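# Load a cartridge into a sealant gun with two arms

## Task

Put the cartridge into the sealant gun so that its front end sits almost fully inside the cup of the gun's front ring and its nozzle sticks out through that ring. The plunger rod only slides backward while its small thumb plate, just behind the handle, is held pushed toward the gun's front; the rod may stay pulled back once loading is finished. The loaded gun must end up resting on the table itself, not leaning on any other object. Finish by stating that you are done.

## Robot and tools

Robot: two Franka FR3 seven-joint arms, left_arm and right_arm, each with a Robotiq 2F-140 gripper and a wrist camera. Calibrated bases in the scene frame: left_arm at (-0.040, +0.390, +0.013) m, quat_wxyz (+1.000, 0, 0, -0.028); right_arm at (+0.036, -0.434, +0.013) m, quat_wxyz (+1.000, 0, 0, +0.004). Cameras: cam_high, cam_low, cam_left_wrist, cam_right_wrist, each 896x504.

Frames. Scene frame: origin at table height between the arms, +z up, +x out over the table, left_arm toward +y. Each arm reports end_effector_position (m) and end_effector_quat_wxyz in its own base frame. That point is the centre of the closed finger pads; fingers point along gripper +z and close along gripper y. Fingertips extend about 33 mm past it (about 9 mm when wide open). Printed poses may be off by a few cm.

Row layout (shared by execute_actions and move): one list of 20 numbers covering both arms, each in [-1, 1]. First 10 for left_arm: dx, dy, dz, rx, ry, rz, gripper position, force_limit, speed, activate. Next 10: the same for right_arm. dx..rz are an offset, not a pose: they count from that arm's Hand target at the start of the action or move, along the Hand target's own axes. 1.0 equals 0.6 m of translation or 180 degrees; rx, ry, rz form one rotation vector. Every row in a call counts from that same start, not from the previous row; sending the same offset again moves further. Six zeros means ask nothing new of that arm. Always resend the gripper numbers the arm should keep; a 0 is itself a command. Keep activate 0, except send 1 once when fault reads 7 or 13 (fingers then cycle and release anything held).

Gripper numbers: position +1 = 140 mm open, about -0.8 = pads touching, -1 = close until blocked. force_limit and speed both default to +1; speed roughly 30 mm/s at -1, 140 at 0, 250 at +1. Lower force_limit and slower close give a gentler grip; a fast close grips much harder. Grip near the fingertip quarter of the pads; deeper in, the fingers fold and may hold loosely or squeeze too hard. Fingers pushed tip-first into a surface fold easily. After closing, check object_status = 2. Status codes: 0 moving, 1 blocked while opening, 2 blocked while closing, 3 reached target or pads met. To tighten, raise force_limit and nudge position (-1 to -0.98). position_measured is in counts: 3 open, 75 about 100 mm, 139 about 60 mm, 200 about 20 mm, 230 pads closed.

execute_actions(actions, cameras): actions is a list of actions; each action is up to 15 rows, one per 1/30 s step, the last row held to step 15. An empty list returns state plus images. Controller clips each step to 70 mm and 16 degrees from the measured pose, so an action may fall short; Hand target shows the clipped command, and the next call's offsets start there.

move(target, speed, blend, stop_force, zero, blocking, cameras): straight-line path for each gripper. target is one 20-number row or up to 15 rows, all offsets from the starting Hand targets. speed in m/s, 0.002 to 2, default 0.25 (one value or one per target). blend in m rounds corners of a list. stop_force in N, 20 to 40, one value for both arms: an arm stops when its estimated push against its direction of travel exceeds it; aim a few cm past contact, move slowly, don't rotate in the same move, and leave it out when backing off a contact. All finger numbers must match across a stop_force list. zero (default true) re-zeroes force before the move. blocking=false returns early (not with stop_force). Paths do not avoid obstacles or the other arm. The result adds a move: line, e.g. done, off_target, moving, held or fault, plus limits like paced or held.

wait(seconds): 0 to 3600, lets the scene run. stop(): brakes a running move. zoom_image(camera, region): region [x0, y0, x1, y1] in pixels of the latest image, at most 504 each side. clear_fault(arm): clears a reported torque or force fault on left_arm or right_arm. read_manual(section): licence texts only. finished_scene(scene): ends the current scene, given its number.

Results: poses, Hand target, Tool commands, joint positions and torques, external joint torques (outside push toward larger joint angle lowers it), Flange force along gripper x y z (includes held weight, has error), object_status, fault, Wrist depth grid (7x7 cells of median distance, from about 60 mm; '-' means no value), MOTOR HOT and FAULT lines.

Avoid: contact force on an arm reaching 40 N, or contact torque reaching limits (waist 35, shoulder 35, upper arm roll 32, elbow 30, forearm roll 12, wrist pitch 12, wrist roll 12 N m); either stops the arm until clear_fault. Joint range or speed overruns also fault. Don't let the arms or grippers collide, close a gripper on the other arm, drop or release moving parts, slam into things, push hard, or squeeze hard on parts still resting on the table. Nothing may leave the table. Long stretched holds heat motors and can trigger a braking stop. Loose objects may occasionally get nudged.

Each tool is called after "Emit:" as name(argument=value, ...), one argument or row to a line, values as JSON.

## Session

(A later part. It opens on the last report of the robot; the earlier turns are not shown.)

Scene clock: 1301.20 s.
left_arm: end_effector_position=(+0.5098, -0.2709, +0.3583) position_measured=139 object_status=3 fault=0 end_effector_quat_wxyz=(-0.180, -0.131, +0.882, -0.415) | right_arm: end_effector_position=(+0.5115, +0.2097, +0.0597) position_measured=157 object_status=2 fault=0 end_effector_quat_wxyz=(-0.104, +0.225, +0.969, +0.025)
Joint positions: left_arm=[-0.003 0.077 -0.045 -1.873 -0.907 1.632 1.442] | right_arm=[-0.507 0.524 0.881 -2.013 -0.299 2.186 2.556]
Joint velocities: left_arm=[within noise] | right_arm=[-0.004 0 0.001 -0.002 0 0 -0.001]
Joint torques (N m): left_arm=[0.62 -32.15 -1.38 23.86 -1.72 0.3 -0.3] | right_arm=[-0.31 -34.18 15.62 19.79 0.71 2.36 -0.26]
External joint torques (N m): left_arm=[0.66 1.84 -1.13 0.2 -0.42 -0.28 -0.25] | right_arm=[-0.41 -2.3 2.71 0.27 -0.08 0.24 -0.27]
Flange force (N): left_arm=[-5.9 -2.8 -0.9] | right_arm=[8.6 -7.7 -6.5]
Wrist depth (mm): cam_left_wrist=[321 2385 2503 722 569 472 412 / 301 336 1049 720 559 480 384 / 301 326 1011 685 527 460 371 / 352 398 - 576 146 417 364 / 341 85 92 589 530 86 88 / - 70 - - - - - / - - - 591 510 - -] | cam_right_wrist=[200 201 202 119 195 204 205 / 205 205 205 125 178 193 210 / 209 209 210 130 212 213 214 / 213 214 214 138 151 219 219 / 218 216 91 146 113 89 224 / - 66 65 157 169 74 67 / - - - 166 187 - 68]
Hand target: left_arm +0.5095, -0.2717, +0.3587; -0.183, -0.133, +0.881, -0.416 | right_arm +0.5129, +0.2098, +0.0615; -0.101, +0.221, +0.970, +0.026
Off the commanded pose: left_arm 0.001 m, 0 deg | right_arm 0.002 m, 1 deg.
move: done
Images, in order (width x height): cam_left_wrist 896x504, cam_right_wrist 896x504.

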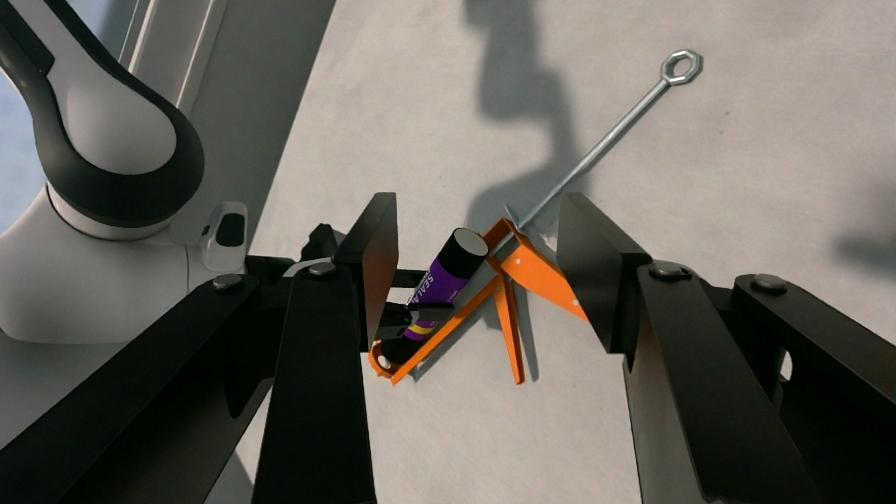

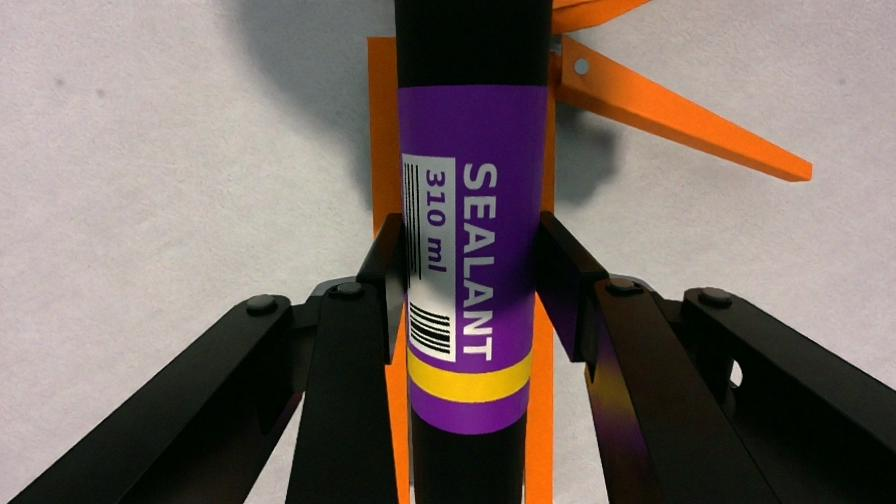

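Emit:
move(
  target=[0,0,0,0,0,0,-0.0785,-1,0,0,0,0.0022,0,0,0,0,-1,-0.1,-1,0],
  speed=0.03,
  cameras=["cam_right_wrist","cam_left_wrist"],
)

Emit:
zoom_image(
  camera="cam_right_wrist",
  region=[350, 350, 590, 504],
)

Scene clock: 1311.83 s.
left_arm: end_effector_position=(+0.5098, -0.2709, +0.3583) position_measured=139 object_status=3 fault=0 end_effector_quat_wxyz=(-0.180, -0.131, +0.882, -0.415) | right_arm: end_effector_position=(+0.5120, +0.2100, +0.0600) position_measured=157 object_status=2 fault=0 end_effector_quat_wxyz=(-0.103, +0.224, +0.969, +0.025)
Joint positions: left_arm=[-0.003 0.077 -0.045 -1.873 -0.907 1.632 1.442] | right_arm=[-0.506 0.524 0.882 -2.012 -0.3 2.186 2.556]
Joint torques (N m): left_arm=[0.68 -32.17 -1.29 23.89 -1.71 0.3 -0.23] | right_arm=[0.09 -33.42 14.42 20.8 0.51 2.42 -0.18]
External joint torques (N m): left_arm=[0.7 1.99 -1.07 0.13 -0.4 -0.28 -0.17] | right_arm=[0.19 -1.55 1.66 1.21 -0.28 0.29 -0.18]
Flange force (N): left_arm=[-6.1 -2.6 -0.8] | right_arm=[2.1 -0.8 -4.1]
Wrist depth (mm): cam_left_wrist=[321 2278 1024 - - 475 390 / 301 330 1007 764 564 461 398 / 302 328 1020 697 529 465 361 / 354 395 130 580 145 103 363 / 340 85 93 588 529 86 335 / - 70 - 588 526 - - / - - - 631 - - -] | cam_right_wrist=[200 201 202 118 196 205 205 / 204 205 206 125 179 194 210 / 210 210 210 130 212 214 216 / 214 214 215 137 150 219 220 / 219 216 91 146 113 89 224 / - 66 64 156 169 74 67 / - - - 165 - - 68]
Hand target: left_arm +0.5095, -0.2717, +0.3587; -0.183, -0.133, +0.881, -0.416 | right_arm +0.5134, +0.2110, +0.0615; -0.101, +0.221, +0.970, +0.026
Off the commanded pose: left_arm 0.001 m, 0 deg | right_arm 0.002 m, 0 deg.
move: done
Images, in order (width x height): cam_left_wrist 896x504, cam_right_wrist 896x504.

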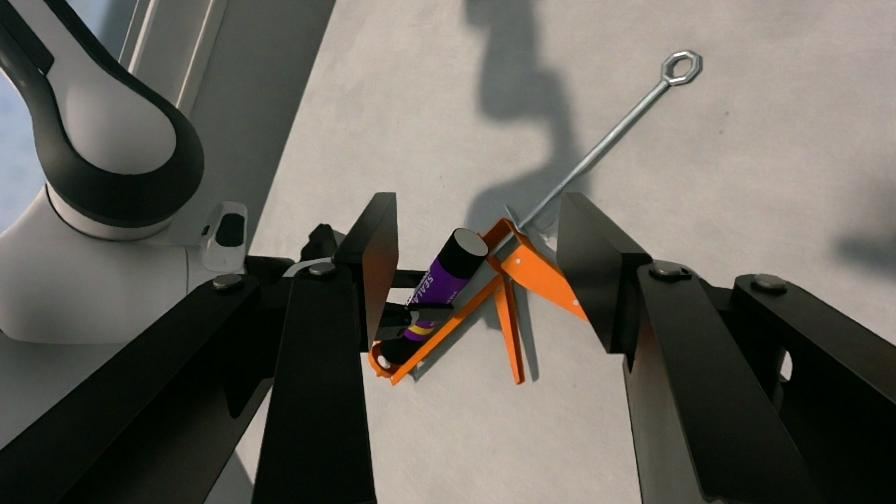

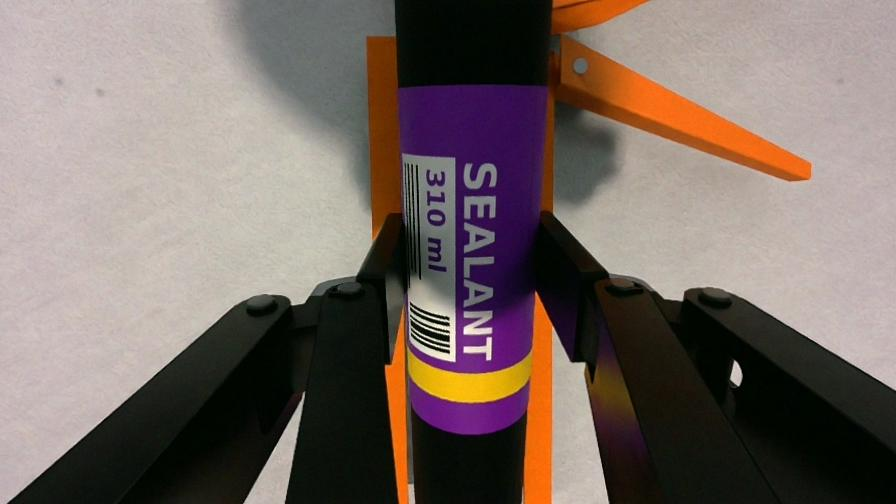

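Scaled by 2.100 from the camera's image (finer frame: 1280x720).

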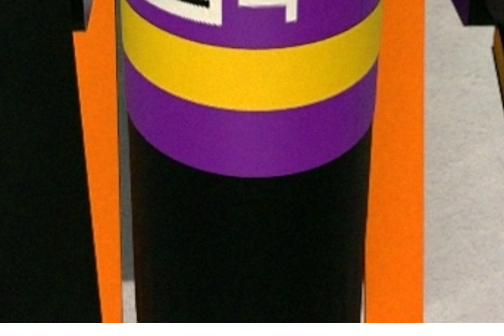

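Emit:
move(
  target=[0,0,0,0,0,0,-0.0785,-1,0,0,-0.0122,0,-0.0026,0,0,0,-1,-0.1,-1,0],
  speed=0.02,
  stop_force=20,
  cameras=["cam_low","cam_left_wrist","cam_right_wrist"],
)

Emit:
zoom_image(
  camera="cam_right_wrist",
  region=[350, 350, 590, 504],
)

Emit:
zoom_image(
  camera="cam_left_wrist",
  region=[340, 310, 440, 400],
)

Emit:
zoom_image(
  camera="cam_low",
  region=[180, 300, 360, 370],
)

Scene clock: 1331.13 s.
left_arm: end_effector_position=(+0.5098, -0.2709, +0.3583) position_measured=139 object_status=3 fault=0 end_effector_quat_wxyz=(-0.180, -0.131, +0.882, -0.415) | right_arm: end_effector_position=(+0.5191, +0.2072, +0.0600) position_measured=157 object_status=2 fault=0 end_effector_quat_wxyz=(-0.103, +0.225, +0.969, +0.026)
Joint positions: left_arm=[-0.003 0.077 -0.045 -1.873 -0.907 1.632 1.442] | right_arm=[-0.503 0.539 0.875 -1.989 -0.31 2.176 2.555]
Joint torques (N m): left_arm=[0.58 -32.19 -1.28 23.87 -1.72 0.3 -0.31] | right_arm=[-0.36 -34.12 14.71 20.83 0.54 2.17 -0.27]
External joint torques (N m): left_arm=[0.49 2.01 -1.16 0.11 -0.42 -0.28 -0.25] | right_arm=[-0.2 -1.55 1.7 1.26 -0.26 0.05 -0.28]
Flange force (N): left_arm=[-6.1 -2.9 -0.6] | right_arm=[1.9 -1.6 -5.1]
Wrist depth (mm): cam_left_wrist=[2090 2363 999 708 548 476 397 / 306 334 958 800 563 461 401 / 302 327 969 695 529 447 376 / 355 402 - 576 146 437 378 / 343 84 93 585 531 86 335 / - 70 - 605 527 - - / - - - 563 511 - -] | cam_right_wrist=[200 201 201 119 175 205 205 / 204 205 205 125 192 189 210 / 209 210 210 130 212 214 214 / 214 214 215 138 151 219 220 / 219 218 91 146 114 89 224 / - 66 65 157 169 74 67 / - - - 166 187 - 68]
Hand target: left_arm +0.5095, -0.2717, +0.3587; -0.183, -0.133, +0.881, -0.416 | right_arm +0.5202, +0.2078, +0.0615; -0.101, +0.221, +0.970, +0.026
Off the commanded pose: left_arm 0.001 m, 0 deg | right_arm 0.002 m, 0 deg.
move: done

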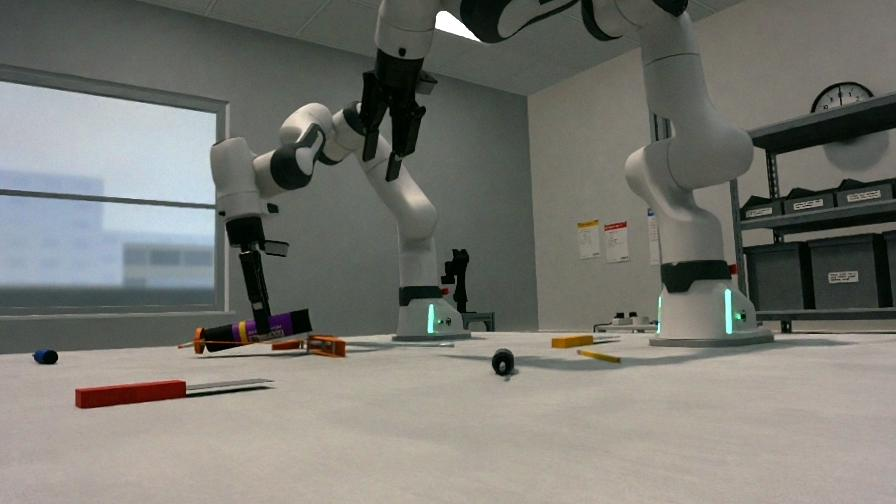

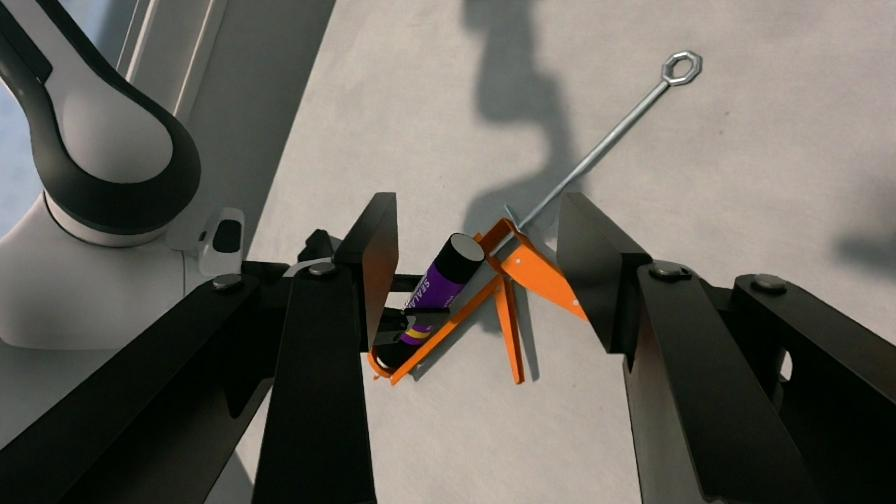

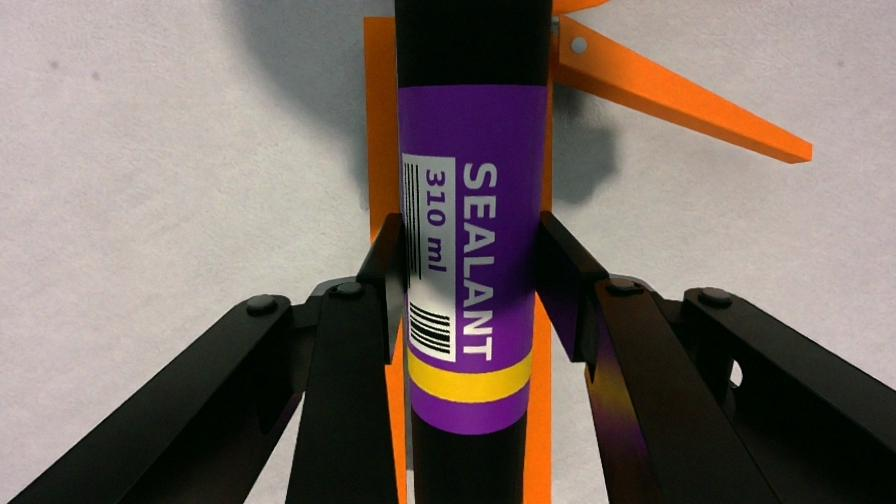

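Scaled by 2.100 from the camera's image (finer frame: 1280x720).

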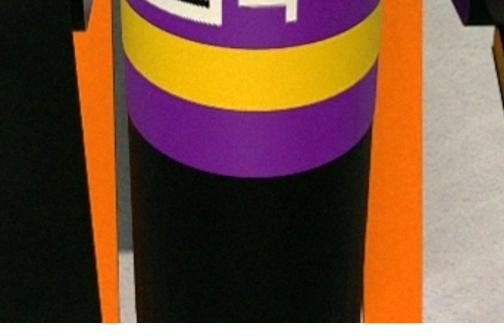

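Scaled by 5.040 from the camera's image (finer frame: 1280x720).

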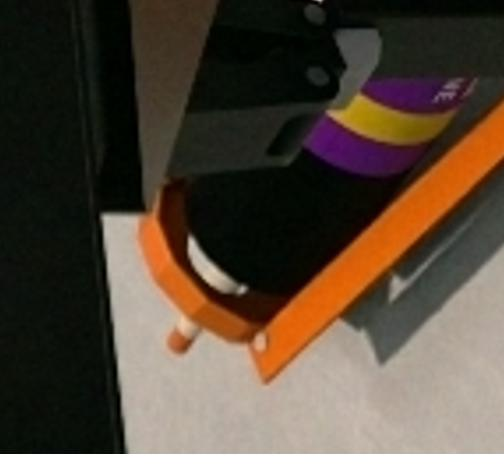

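Scaled by 2.800 from the camera's image (finer frame: 1280x720).

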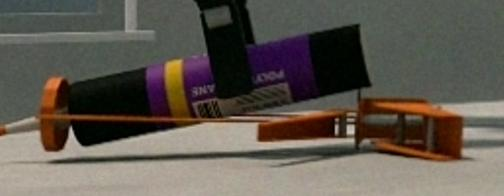

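Emit:
zoom_image(
  camera="cam_low",
  region=[270, 300, 350, 360],
)

Emit:
zoom_image(
  camera="cam_left_wrist",
  region=[420, 200, 560, 320],
)

Scaled by 6.300 from the camera's image (finer frame: 1280x720).

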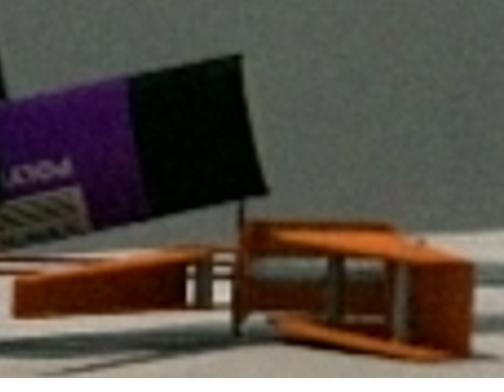

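Scaled by 3.600 from the camera's image (finer frame: 1280x720).

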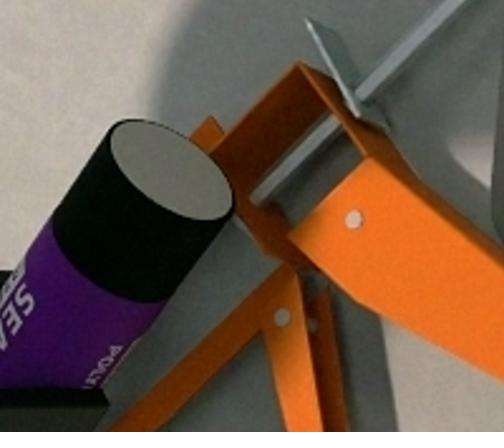

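Emit:
zoom_image(
  camera="cam_low",
  region=[180, 315, 240, 360],
)

Scaled by 8.400 from the camera's image (finer frame: 1280x720).

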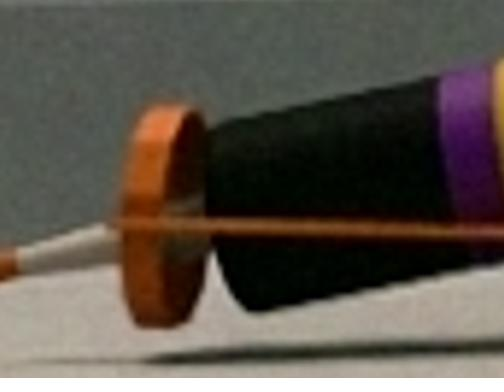

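Emit:
move(
  target=[0,0,0,0,0,0,-0.0785,-1,0,0,-0.0125,0,-0.005,0,0,0,-1,-0.1,-1,0],
  speed=0.015,
  stop_force=20,
  cameras=["cam_low","cam_left_wrist","cam_right_wrist"],
)

Emit:
zoom_image(
  camera="cam_right_wrist",
  region=[350, 350, 590, 504],
)

Emit:
zoom_image(
  camera="cam_left_wrist",
  region=[340, 310, 440, 400],
)

Emit:
zoom_image(
  camera="cam_low",
  region=[180, 315, 240, 360],
)

Emit:
zoom_image(
  camera="cam_low",
  region=[270, 300, 350, 360],
)

Scene clock: 1423.00 s.
left_arm: end_effector_position=(+0.5098, -0.2709, +0.3583) position_measured=139 object_status=3 fault=0 end_effector_quat_wxyz=(-0.180, -0.131, +0.882, -0.415) | right_arm: end_effector_position=(+0.5259, +0.2039, +0.0611) position_measured=157 object_status=2 fault=0 end_effector_quat_wxyz=(-0.103, +0.225, +0.969, +0.026)
Joint positions: left_arm=[-0.003 0.077 -0.045 -1.873 -0.907 1.632 1.442] | right_arm=[-0.502 0.554 0.871 -1.965 -0.318 2.16 2.551]
Joint torques (N m): left_arm=[0.6 -32.14 -1.31 23.89 -1.73 0.31 -0.29] | right_arm=[-0.38 -35.02 15.13 20.95 0.53 2.22 -0.29]
External joint torques (N m): left_arm=[0.69 1.99 -1.02 0.14 -0.42 -0.26 -0.23] | right_arm=[-0.42 -1.65 1.58 1.28 -0.29 0.08 -0.29]
Flange force (N): left_arm=[-6.2 -2.7 -0.9] | right_arm=[2.0 -2.1 -5.1]
Wrist depth (mm): cam_left_wrist=[2107 3242 976 759 584 452 399 / 313 2278 1011 720 558 458 384 / 304 344 992 764 523 452 362 / 359 412 129 591 145 431 342 / 344 85 90 587 539 86 83 / - 70 - 602 525 - - / - - - 594 - - -] | cam_right_wrist=[201 202 202 118 175 205 207 / 206 206 207 125 208 209 211 / 210 212 212 130 213 214 216 / 215 216 216 137 151 219 221 / 220 218 91 145 114 89 226 / - 66 65 157 170 74 67 / - - - 166 188 - 68]
Hand target: left_arm +0.5095, -0.2717, +0.3587; -0.183, -0.133, +0.881, -0.416 | right_arm +0.5273, +0.2043, +0.0628; -0.101, +0.221, +0.970, +0.026
Off the commanded pose: left_arm 0.001 m, 0 deg | right_arm 0.002 m, 0 deg.
move: done

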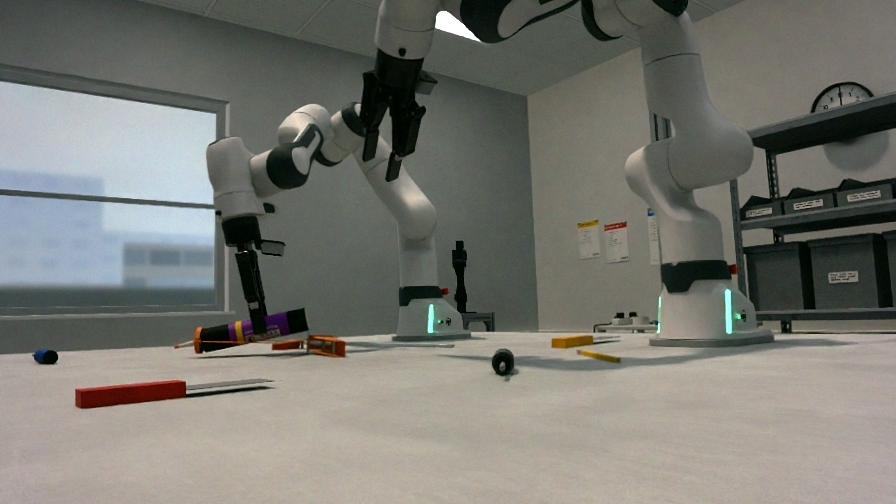

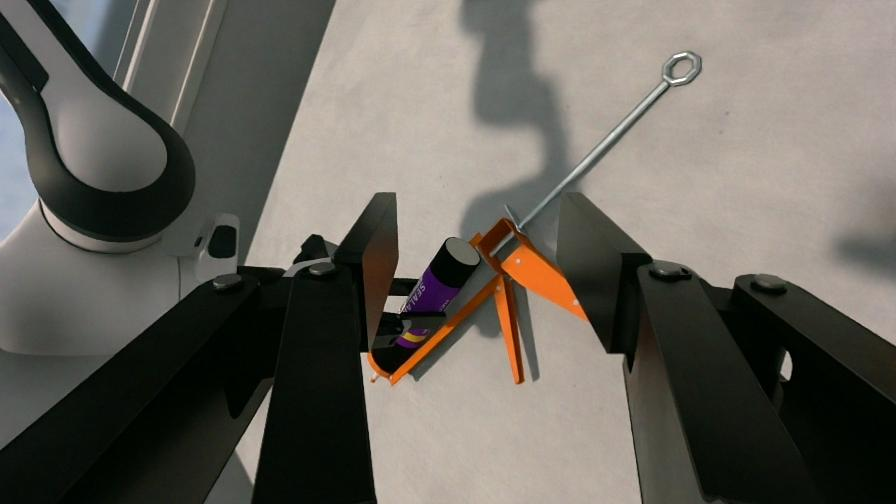

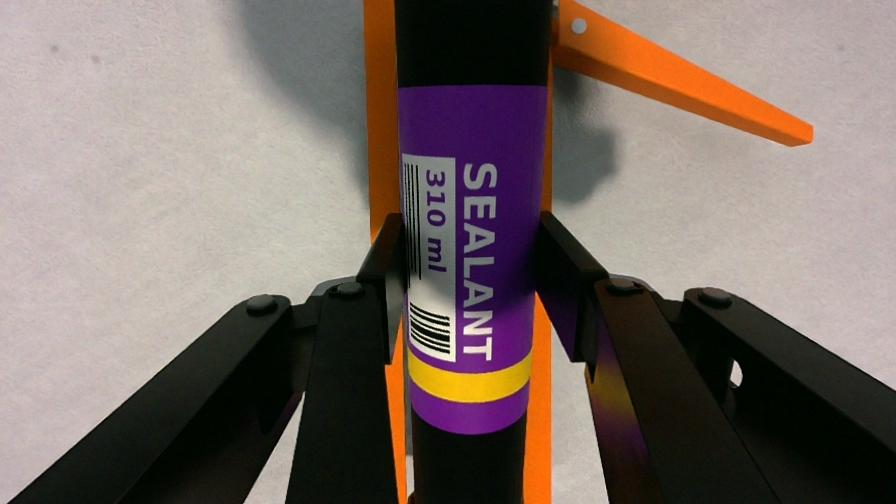

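Scaled by 2.100 from the camera's image (finer frame: 1280x720).

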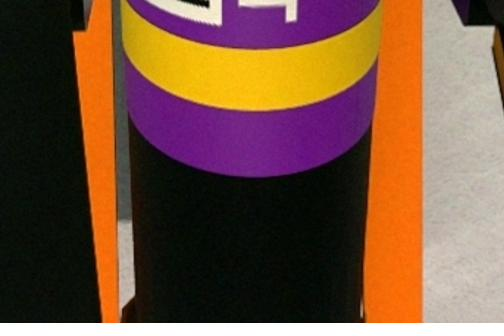

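Scaled by 5.040 from the camera's image (finer frame: 1280x720).

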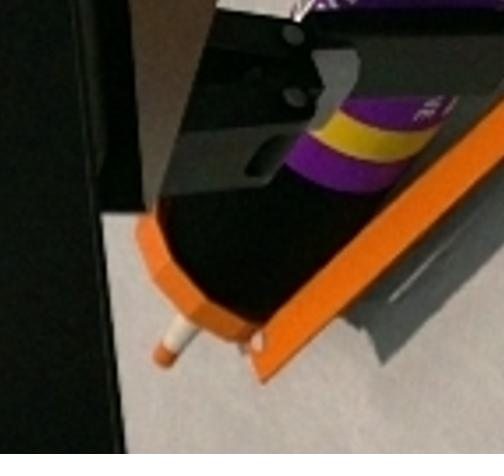

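Scaled by 8.400 from the camera's image (finer frame: 1280x720).

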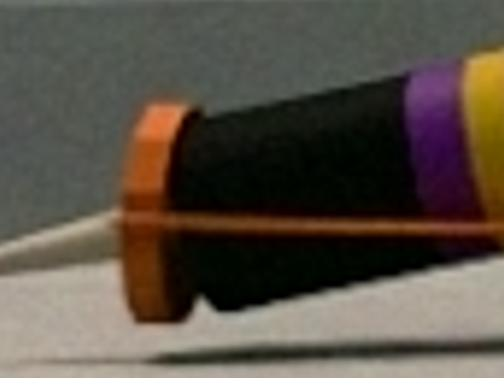

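Scaled by 6.300 from the camera's image (finer frame: 1280x720).

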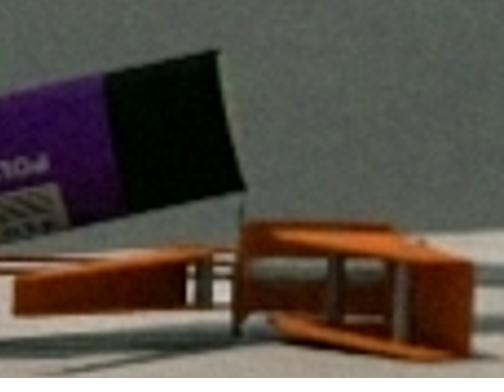

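Emit:
move(
  target=[0,0,0,0,0,0,-0.0785,-1,0,0,-0.0070,0,-0.0014,0,0,0,-1,-0.1,-1,0],
  speed=0.015,
  stop_force=20,
  cameras=["cam_low","cam_left_wrist","cam_right_wrist"],
)

Emit:
zoom_image(
  camera="cam_low",
  region=[180, 315, 240, 360],
)

Emit:
zoom_image(
  camera="cam_low",
  region=[270, 300, 350, 360],
)

Scene clock: 1437.20 s.
left_arm: end_effector_position=(+0.5098, -0.2709, +0.3583) position_measured=139 object_status=3 fault=0 end_effector_quat_wxyz=(-0.180, -0.131, +0.882, -0.415) | right_arm: end_effector_position=(+0.5298, +0.2020, +0.0611) position_measured=157 object_status=2 fault=0 end_effector_quat_wxyz=(-0.103, +0.225, +0.969, +0.026)
Joint positions: left_arm=[-0.003 0.077 -0.045 -1.873 -0.907 1.632 1.442] | right_arm=[-0.502 0.563 0.869 -1.951 -0.325 2.153 2.549]
Joint torques (N m): left_arm=[0.57 -32.09 -1.28 23.88 -1.72 0.31 -0.24] | right_arm=[-0.33 -35.39 15.36 21.01 0.54 2.21 -0.28]
External joint torques (N m): left_arm=[0.65 1.97 -1 0.16 -0.41 -0.27 -0.18] | right_arm=[-0.43 -1.66 1.57 1.36 -0.3 0.07 -0.29]
Flange force (N): left_arm=[-6.2 -2.6 -0.9] | right_arm=[1.7 -1.9 -5.1]
Wrist depth (mm): cam_left_wrist=[2107 2503 1095 753 603 466 394 / 316 346 969 716 598 458 - / 304 339 980 718 556 454 370 / 358 412 129 576 145 419 372 / 345 85 92 589 538 86 88 / - 70 - 624 522 - - / - - - 587 510 - -] | cam_right_wrist=[201 202 202 119 175 204 205 / 204 206 206 125 208 210 210 / 209 211 211 130 212 215 215 / 215 216 216 138 151 219 221 / 219 218 91 146 113 89 225 / - 66 65 156 170 74 67 / - - - 168 188 - 68]
Hand target: left_arm +0.5095, -0.2717, +0.3587; -0.183, -0.133, +0.881, -0.416 | right_arm +0.5312, +0.2025, +0.0628; -0.101, +0.221, +0.970, +0.026
Off the commanded pose: left_arm 0.001 m, 0 deg | right_arm 0.002 m, 0 deg.
move: done

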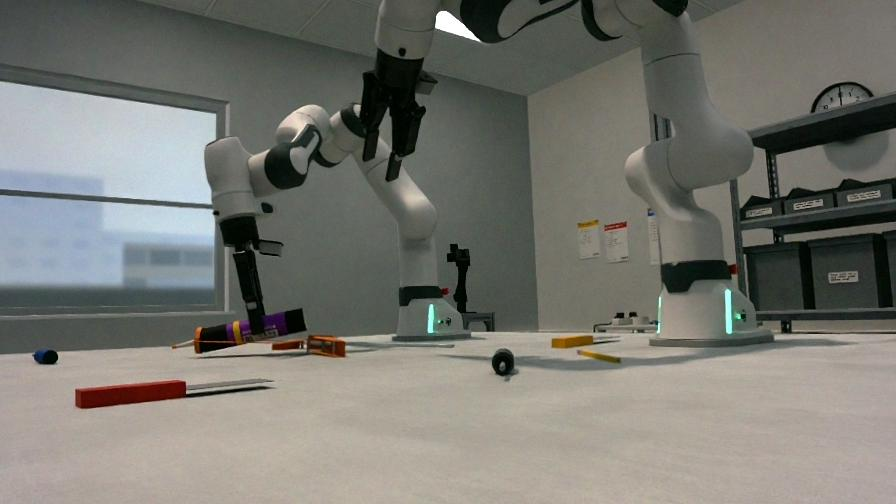

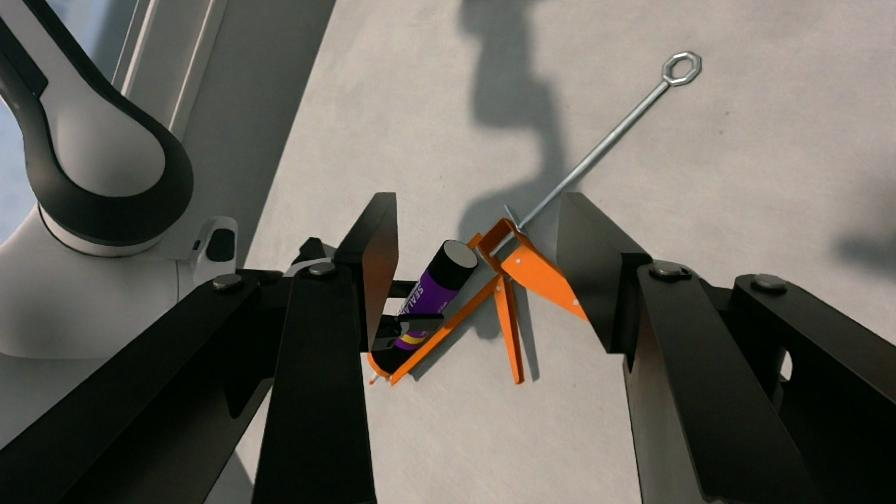

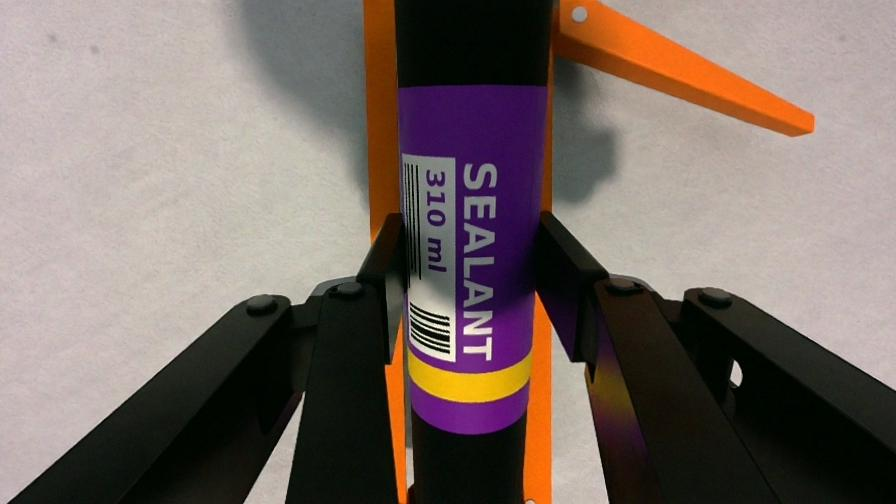

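Scaled by 8.400 from the camera's image (finer frame: 1280x720).

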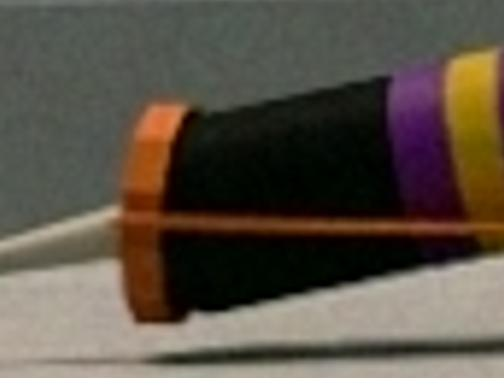

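Scaled by 6.300 from the camera's image (finer frame: 1280x720).

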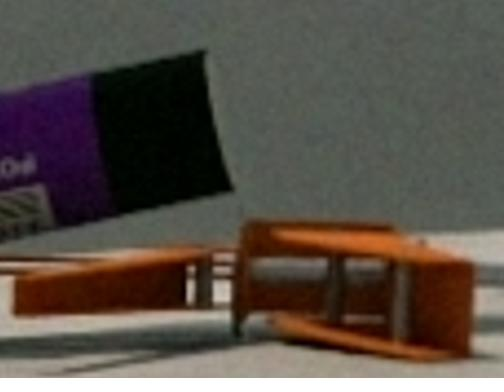

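Emit:
move(
  target=[0,0,0,0,0,0,-0.0785,-1,0,0,-0.0060,0,0.0115,0,-0.0222,0,-1,-0.1,-1,0],
  speed=0.015,
  cameras=["cam_low","cam_left_wrist","cam_right_wrist"],
)

Emit:
zoom_image(
  camera="cam_low",
  region=[180, 315, 240, 360],
)

Emit:
zoom_image(
  camera="cam_low",
  region=[270, 300, 350, 360],
)

Scene clock: 1454.67 s.
left_arm: end_effector_position=(+0.5098, -0.2709, +0.3583) position_measured=139 object_status=3 fault=0 end_effector_quat_wxyz=(-0.180, -0.131, +0.882, -0.415) | right_arm: end_effector_position=(+0.5290, +0.2003, +0.0526) position_measured=157 object_status=2 fault=0 end_effector_quat_wxyz=(-0.073, +0.220, +0.973, +0.016)
Joint positions: left_arm=[-0.003 0.077 -0.045 -1.873 -0.907 1.632 1.442] | right_arm=[-0.482 0.526 0.848 -2.012 -0.361 2.23 2.575]
Joint velocities: left_arm=[within noise] | right_arm=[0.001 0.001 -0.002 -0.001 -0.001 0.004 0.006]
Joint torques (N m): left_arm=[0.64 -32.14 -1.29 23.96 -1.71 0.33 -0.27] | right_arm=[0.17 -35.89 13.97 20.6 0.39 3.03 0.07]
External joint torques (N m): left_arm=[0.66 1.86 -1.06 0.3 -0.41 -0.25 -0.21] | right_arm=[0.17 -3.13 1.38 1.04 -0.35 0.79 0.06]
Flange force (N): left_arm=[-6.2 -3.0 -1.0] | right_arm=[5.8 -4.1 -4.9]
Wrist depth (mm): cam_left_wrist=[325 2580 - 773 585 490 398 / 306 329 969 776 562 438 383 / 312 330 980 704 517 465 361 / 353 403 129 592 146 398 350 / 342 85 90 589 - 86 335 / - 70 - 623 - - - / - - - 601 510 - -] | cam_right_wrist=[189 189 189 119 163 166 193 / 195 194 195 125 196 198 198 / 202 202 202 131 201 205 206 / 208 208 208 137 151 212 212 / 214 212 91 146 129 89 219 / - 66 65 157 169 74 67 / - - - 166 188 - 68]
Hand target: left_arm +0.5095, -0.2717, +0.3587; -0.183, -0.133, +0.881, -0.416 | right_arm +0.5331, +0.2016, +0.0553; -0.067, +0.222, +0.973, +0.018
Off the commanded pose: left_arm 0.001 m, 0 deg | right_arm 0.005 m, 1 deg.
move: off_target (right_arm)

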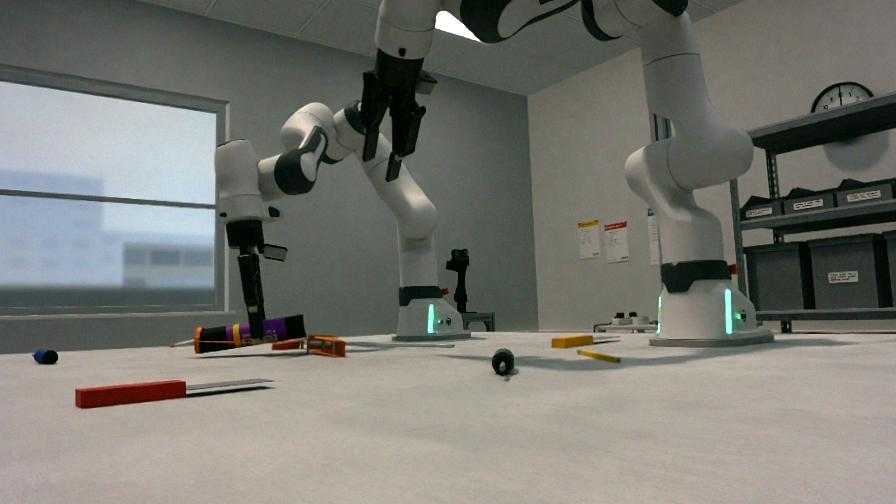

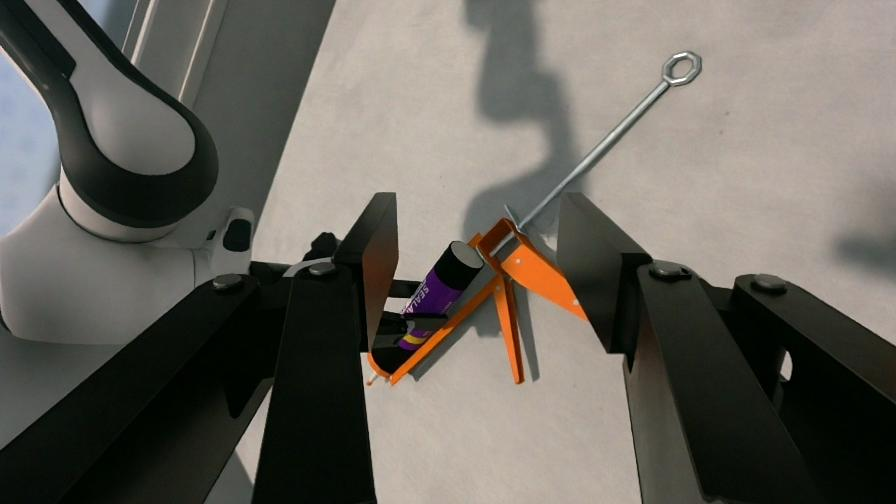

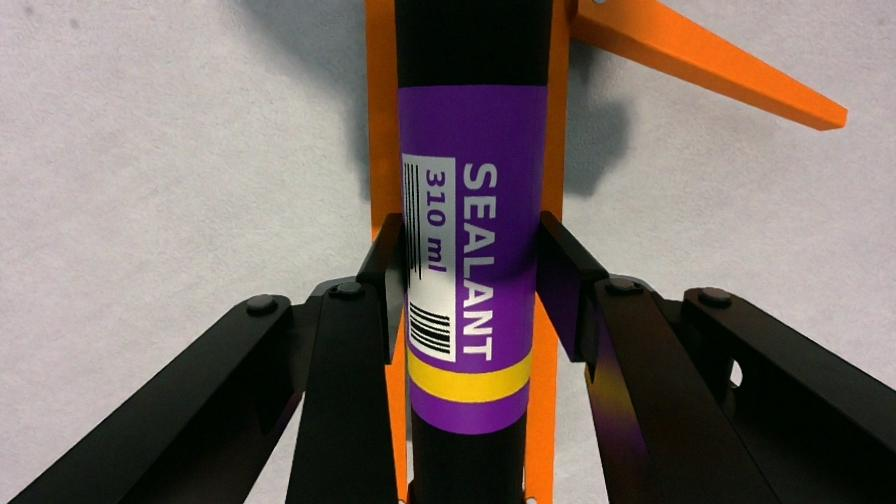

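Scaled by 8.400 from the camera's image (finer frame: 1280x720).

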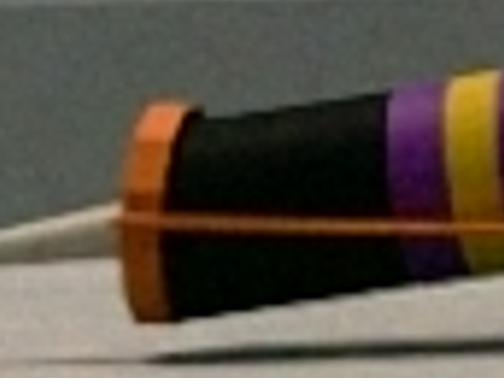

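Scaled by 6.300 from the camera's image (finer frame: 1280x720).

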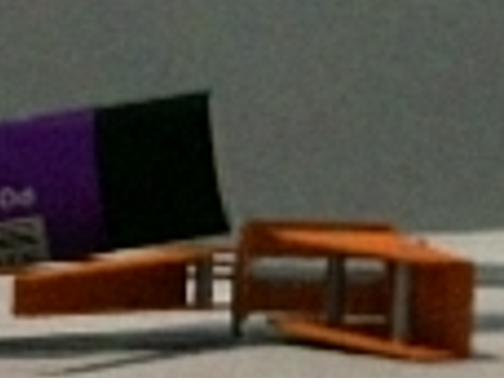

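Emit:
zoom_image(
  camera="cam_right_wrist",
  region=[350, 350, 590, 504],
)

Emit:
move(
  target=[0,0,0,0,0,0,-0.0785,-1,0,0,-0.006,0,-0.0012,0,0,0,-1,-0.1,-1,0],
  speed=0.015,
  stop_force=20,
  cameras=["cam_low","cam_left_wrist","cam_right_wrist"],
)

Emit:
zoom_image(
  camera="cam_low",
  region=[180, 315, 240, 360],
)

Emit:
zoom_image(
  camera="cam_low",
  region=[270, 300, 350, 360],
)

Scaled by 2.100 from the camera's image (finer frame: 1280x720).

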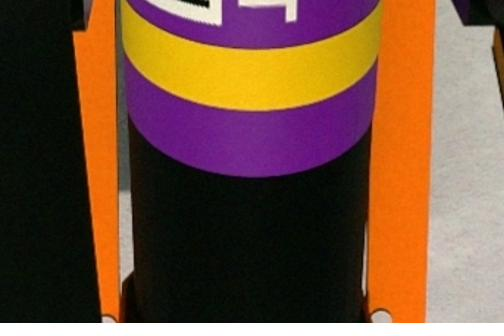

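Scene clock: 1469.23 s.
left_arm: end_effector_position=(+0.5098, -0.2709, +0.3583) position_measured=139 object_status=3 fault=0 end_effector_quat_wxyz=(-0.180, -0.131, +0.882, -0.415) | right_arm: end_effector_position=(+0.5318, +0.2012, +0.0529) position_measured=157 object_status=2 fault=0 end_effector_quat_wxyz=(-0.072, +0.221, +0.972, +0.017)
Joint positions: left_arm=[-0.003 0.077 -0.045 -1.873 -0.907 1.632 1.442] | right_arm=[-0.476 0.529 0.843 -2.005 -0.361 2.23 2.576]
Joint torques (N m): left_arm=[0.6 -32.16 -1.33 23.88 -1.73 0.29 -0.27] | right_arm=[-0.97 -35.7 12.87 22.05 0.31 2.95 -0.01]
External joint torques (N m): left_arm=[0.75 1.8 -0.98 0.24 -0.43 -0.27 -0.21] | right_arm=[-1.08 -2.7 0.18 2.49 -0.43 0.7 -0.01]
Flange force (N): left_arm=[-5.9 -2.7 -1.1] | right_arm=[-0.3 -1.5 -5.1]
Wrist depth (mm): cam_left_wrist=[328 2455 1081 813 589 487 387 / 308 341 961 739 - 466 389 / 309 330 1007 660 533 410 - / 353 404 129 579 145 96 363 / 339 85 93 591 - 86 83 / - 71 - 614 - - - / - - - 587 512 - -] | cam_right_wrist=[188 189 190 119 163 166 193 / 194 194 195 124 195 199 198 / 201 201 202 131 202 206 206 / 207 209 207 138 151 212 215 / 214 212 91 146 129 89 219 / - 66 65 157 170 74 67 / - - - 167 187 - 68]
Hand target: left_arm +0.5095, -0.2717, +0.3587; -0.183, -0.133, +0.881, -0.416 | right_arm +0.5364, +0.2000, +0.0555; -0.067, +0.222, +0.973, +0.018
Off the commanded pose: left_arm 0.001 m, 0 deg | right_arm 0.005 m, 1 deg.
move: off_target (right_arm)

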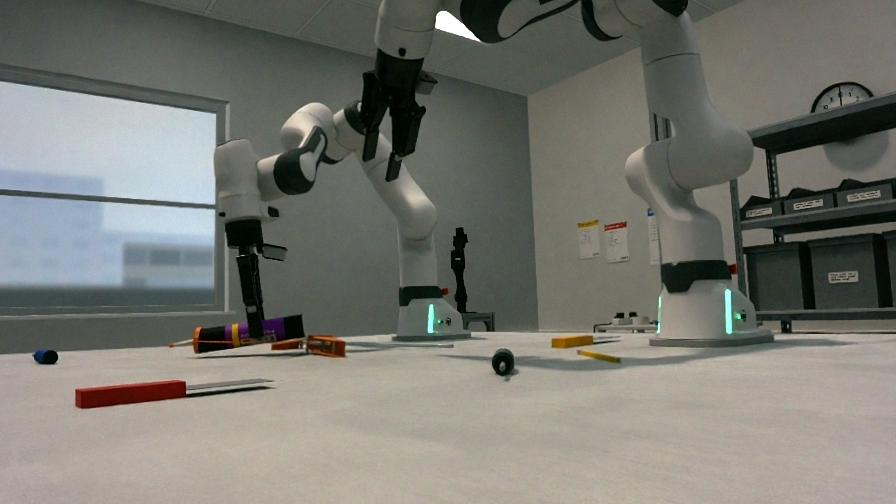

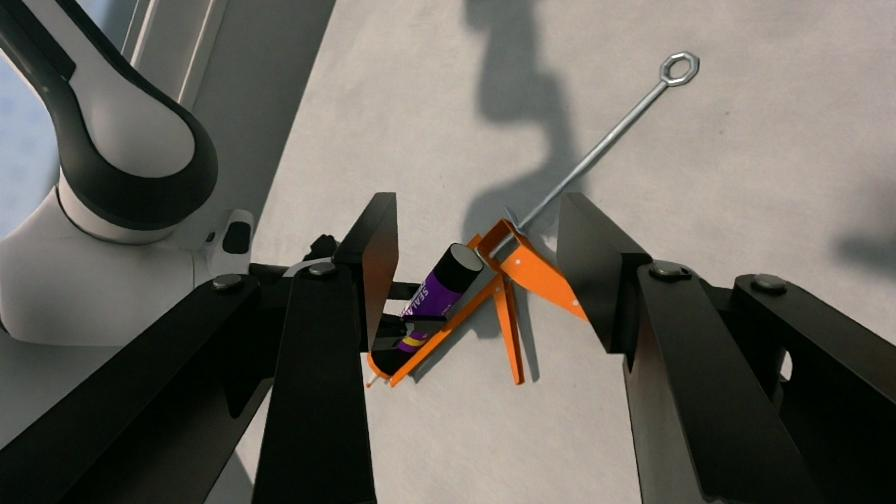

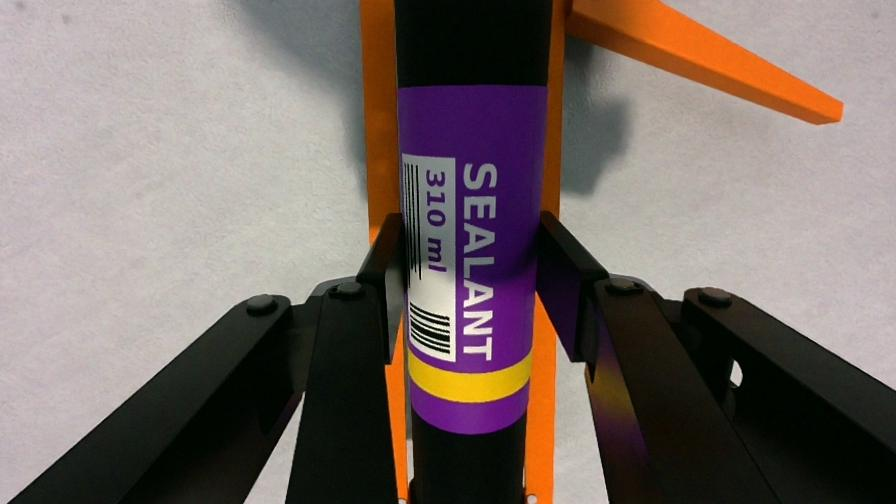

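Scaled by 8.400 from the camera's image (finer frame: 1280x720).

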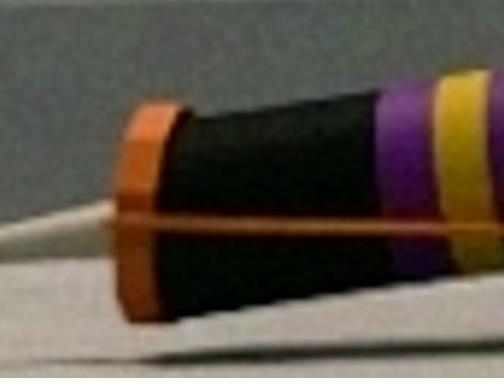

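Scaled by 6.300 from the camera's image (finer frame: 1280x720).

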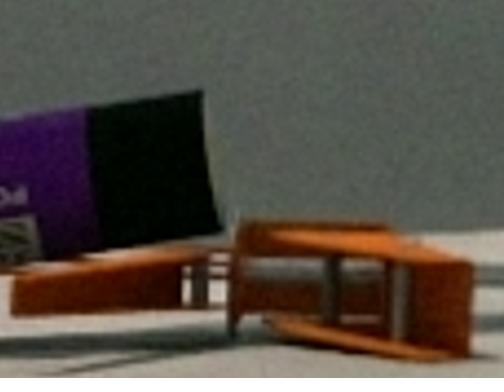

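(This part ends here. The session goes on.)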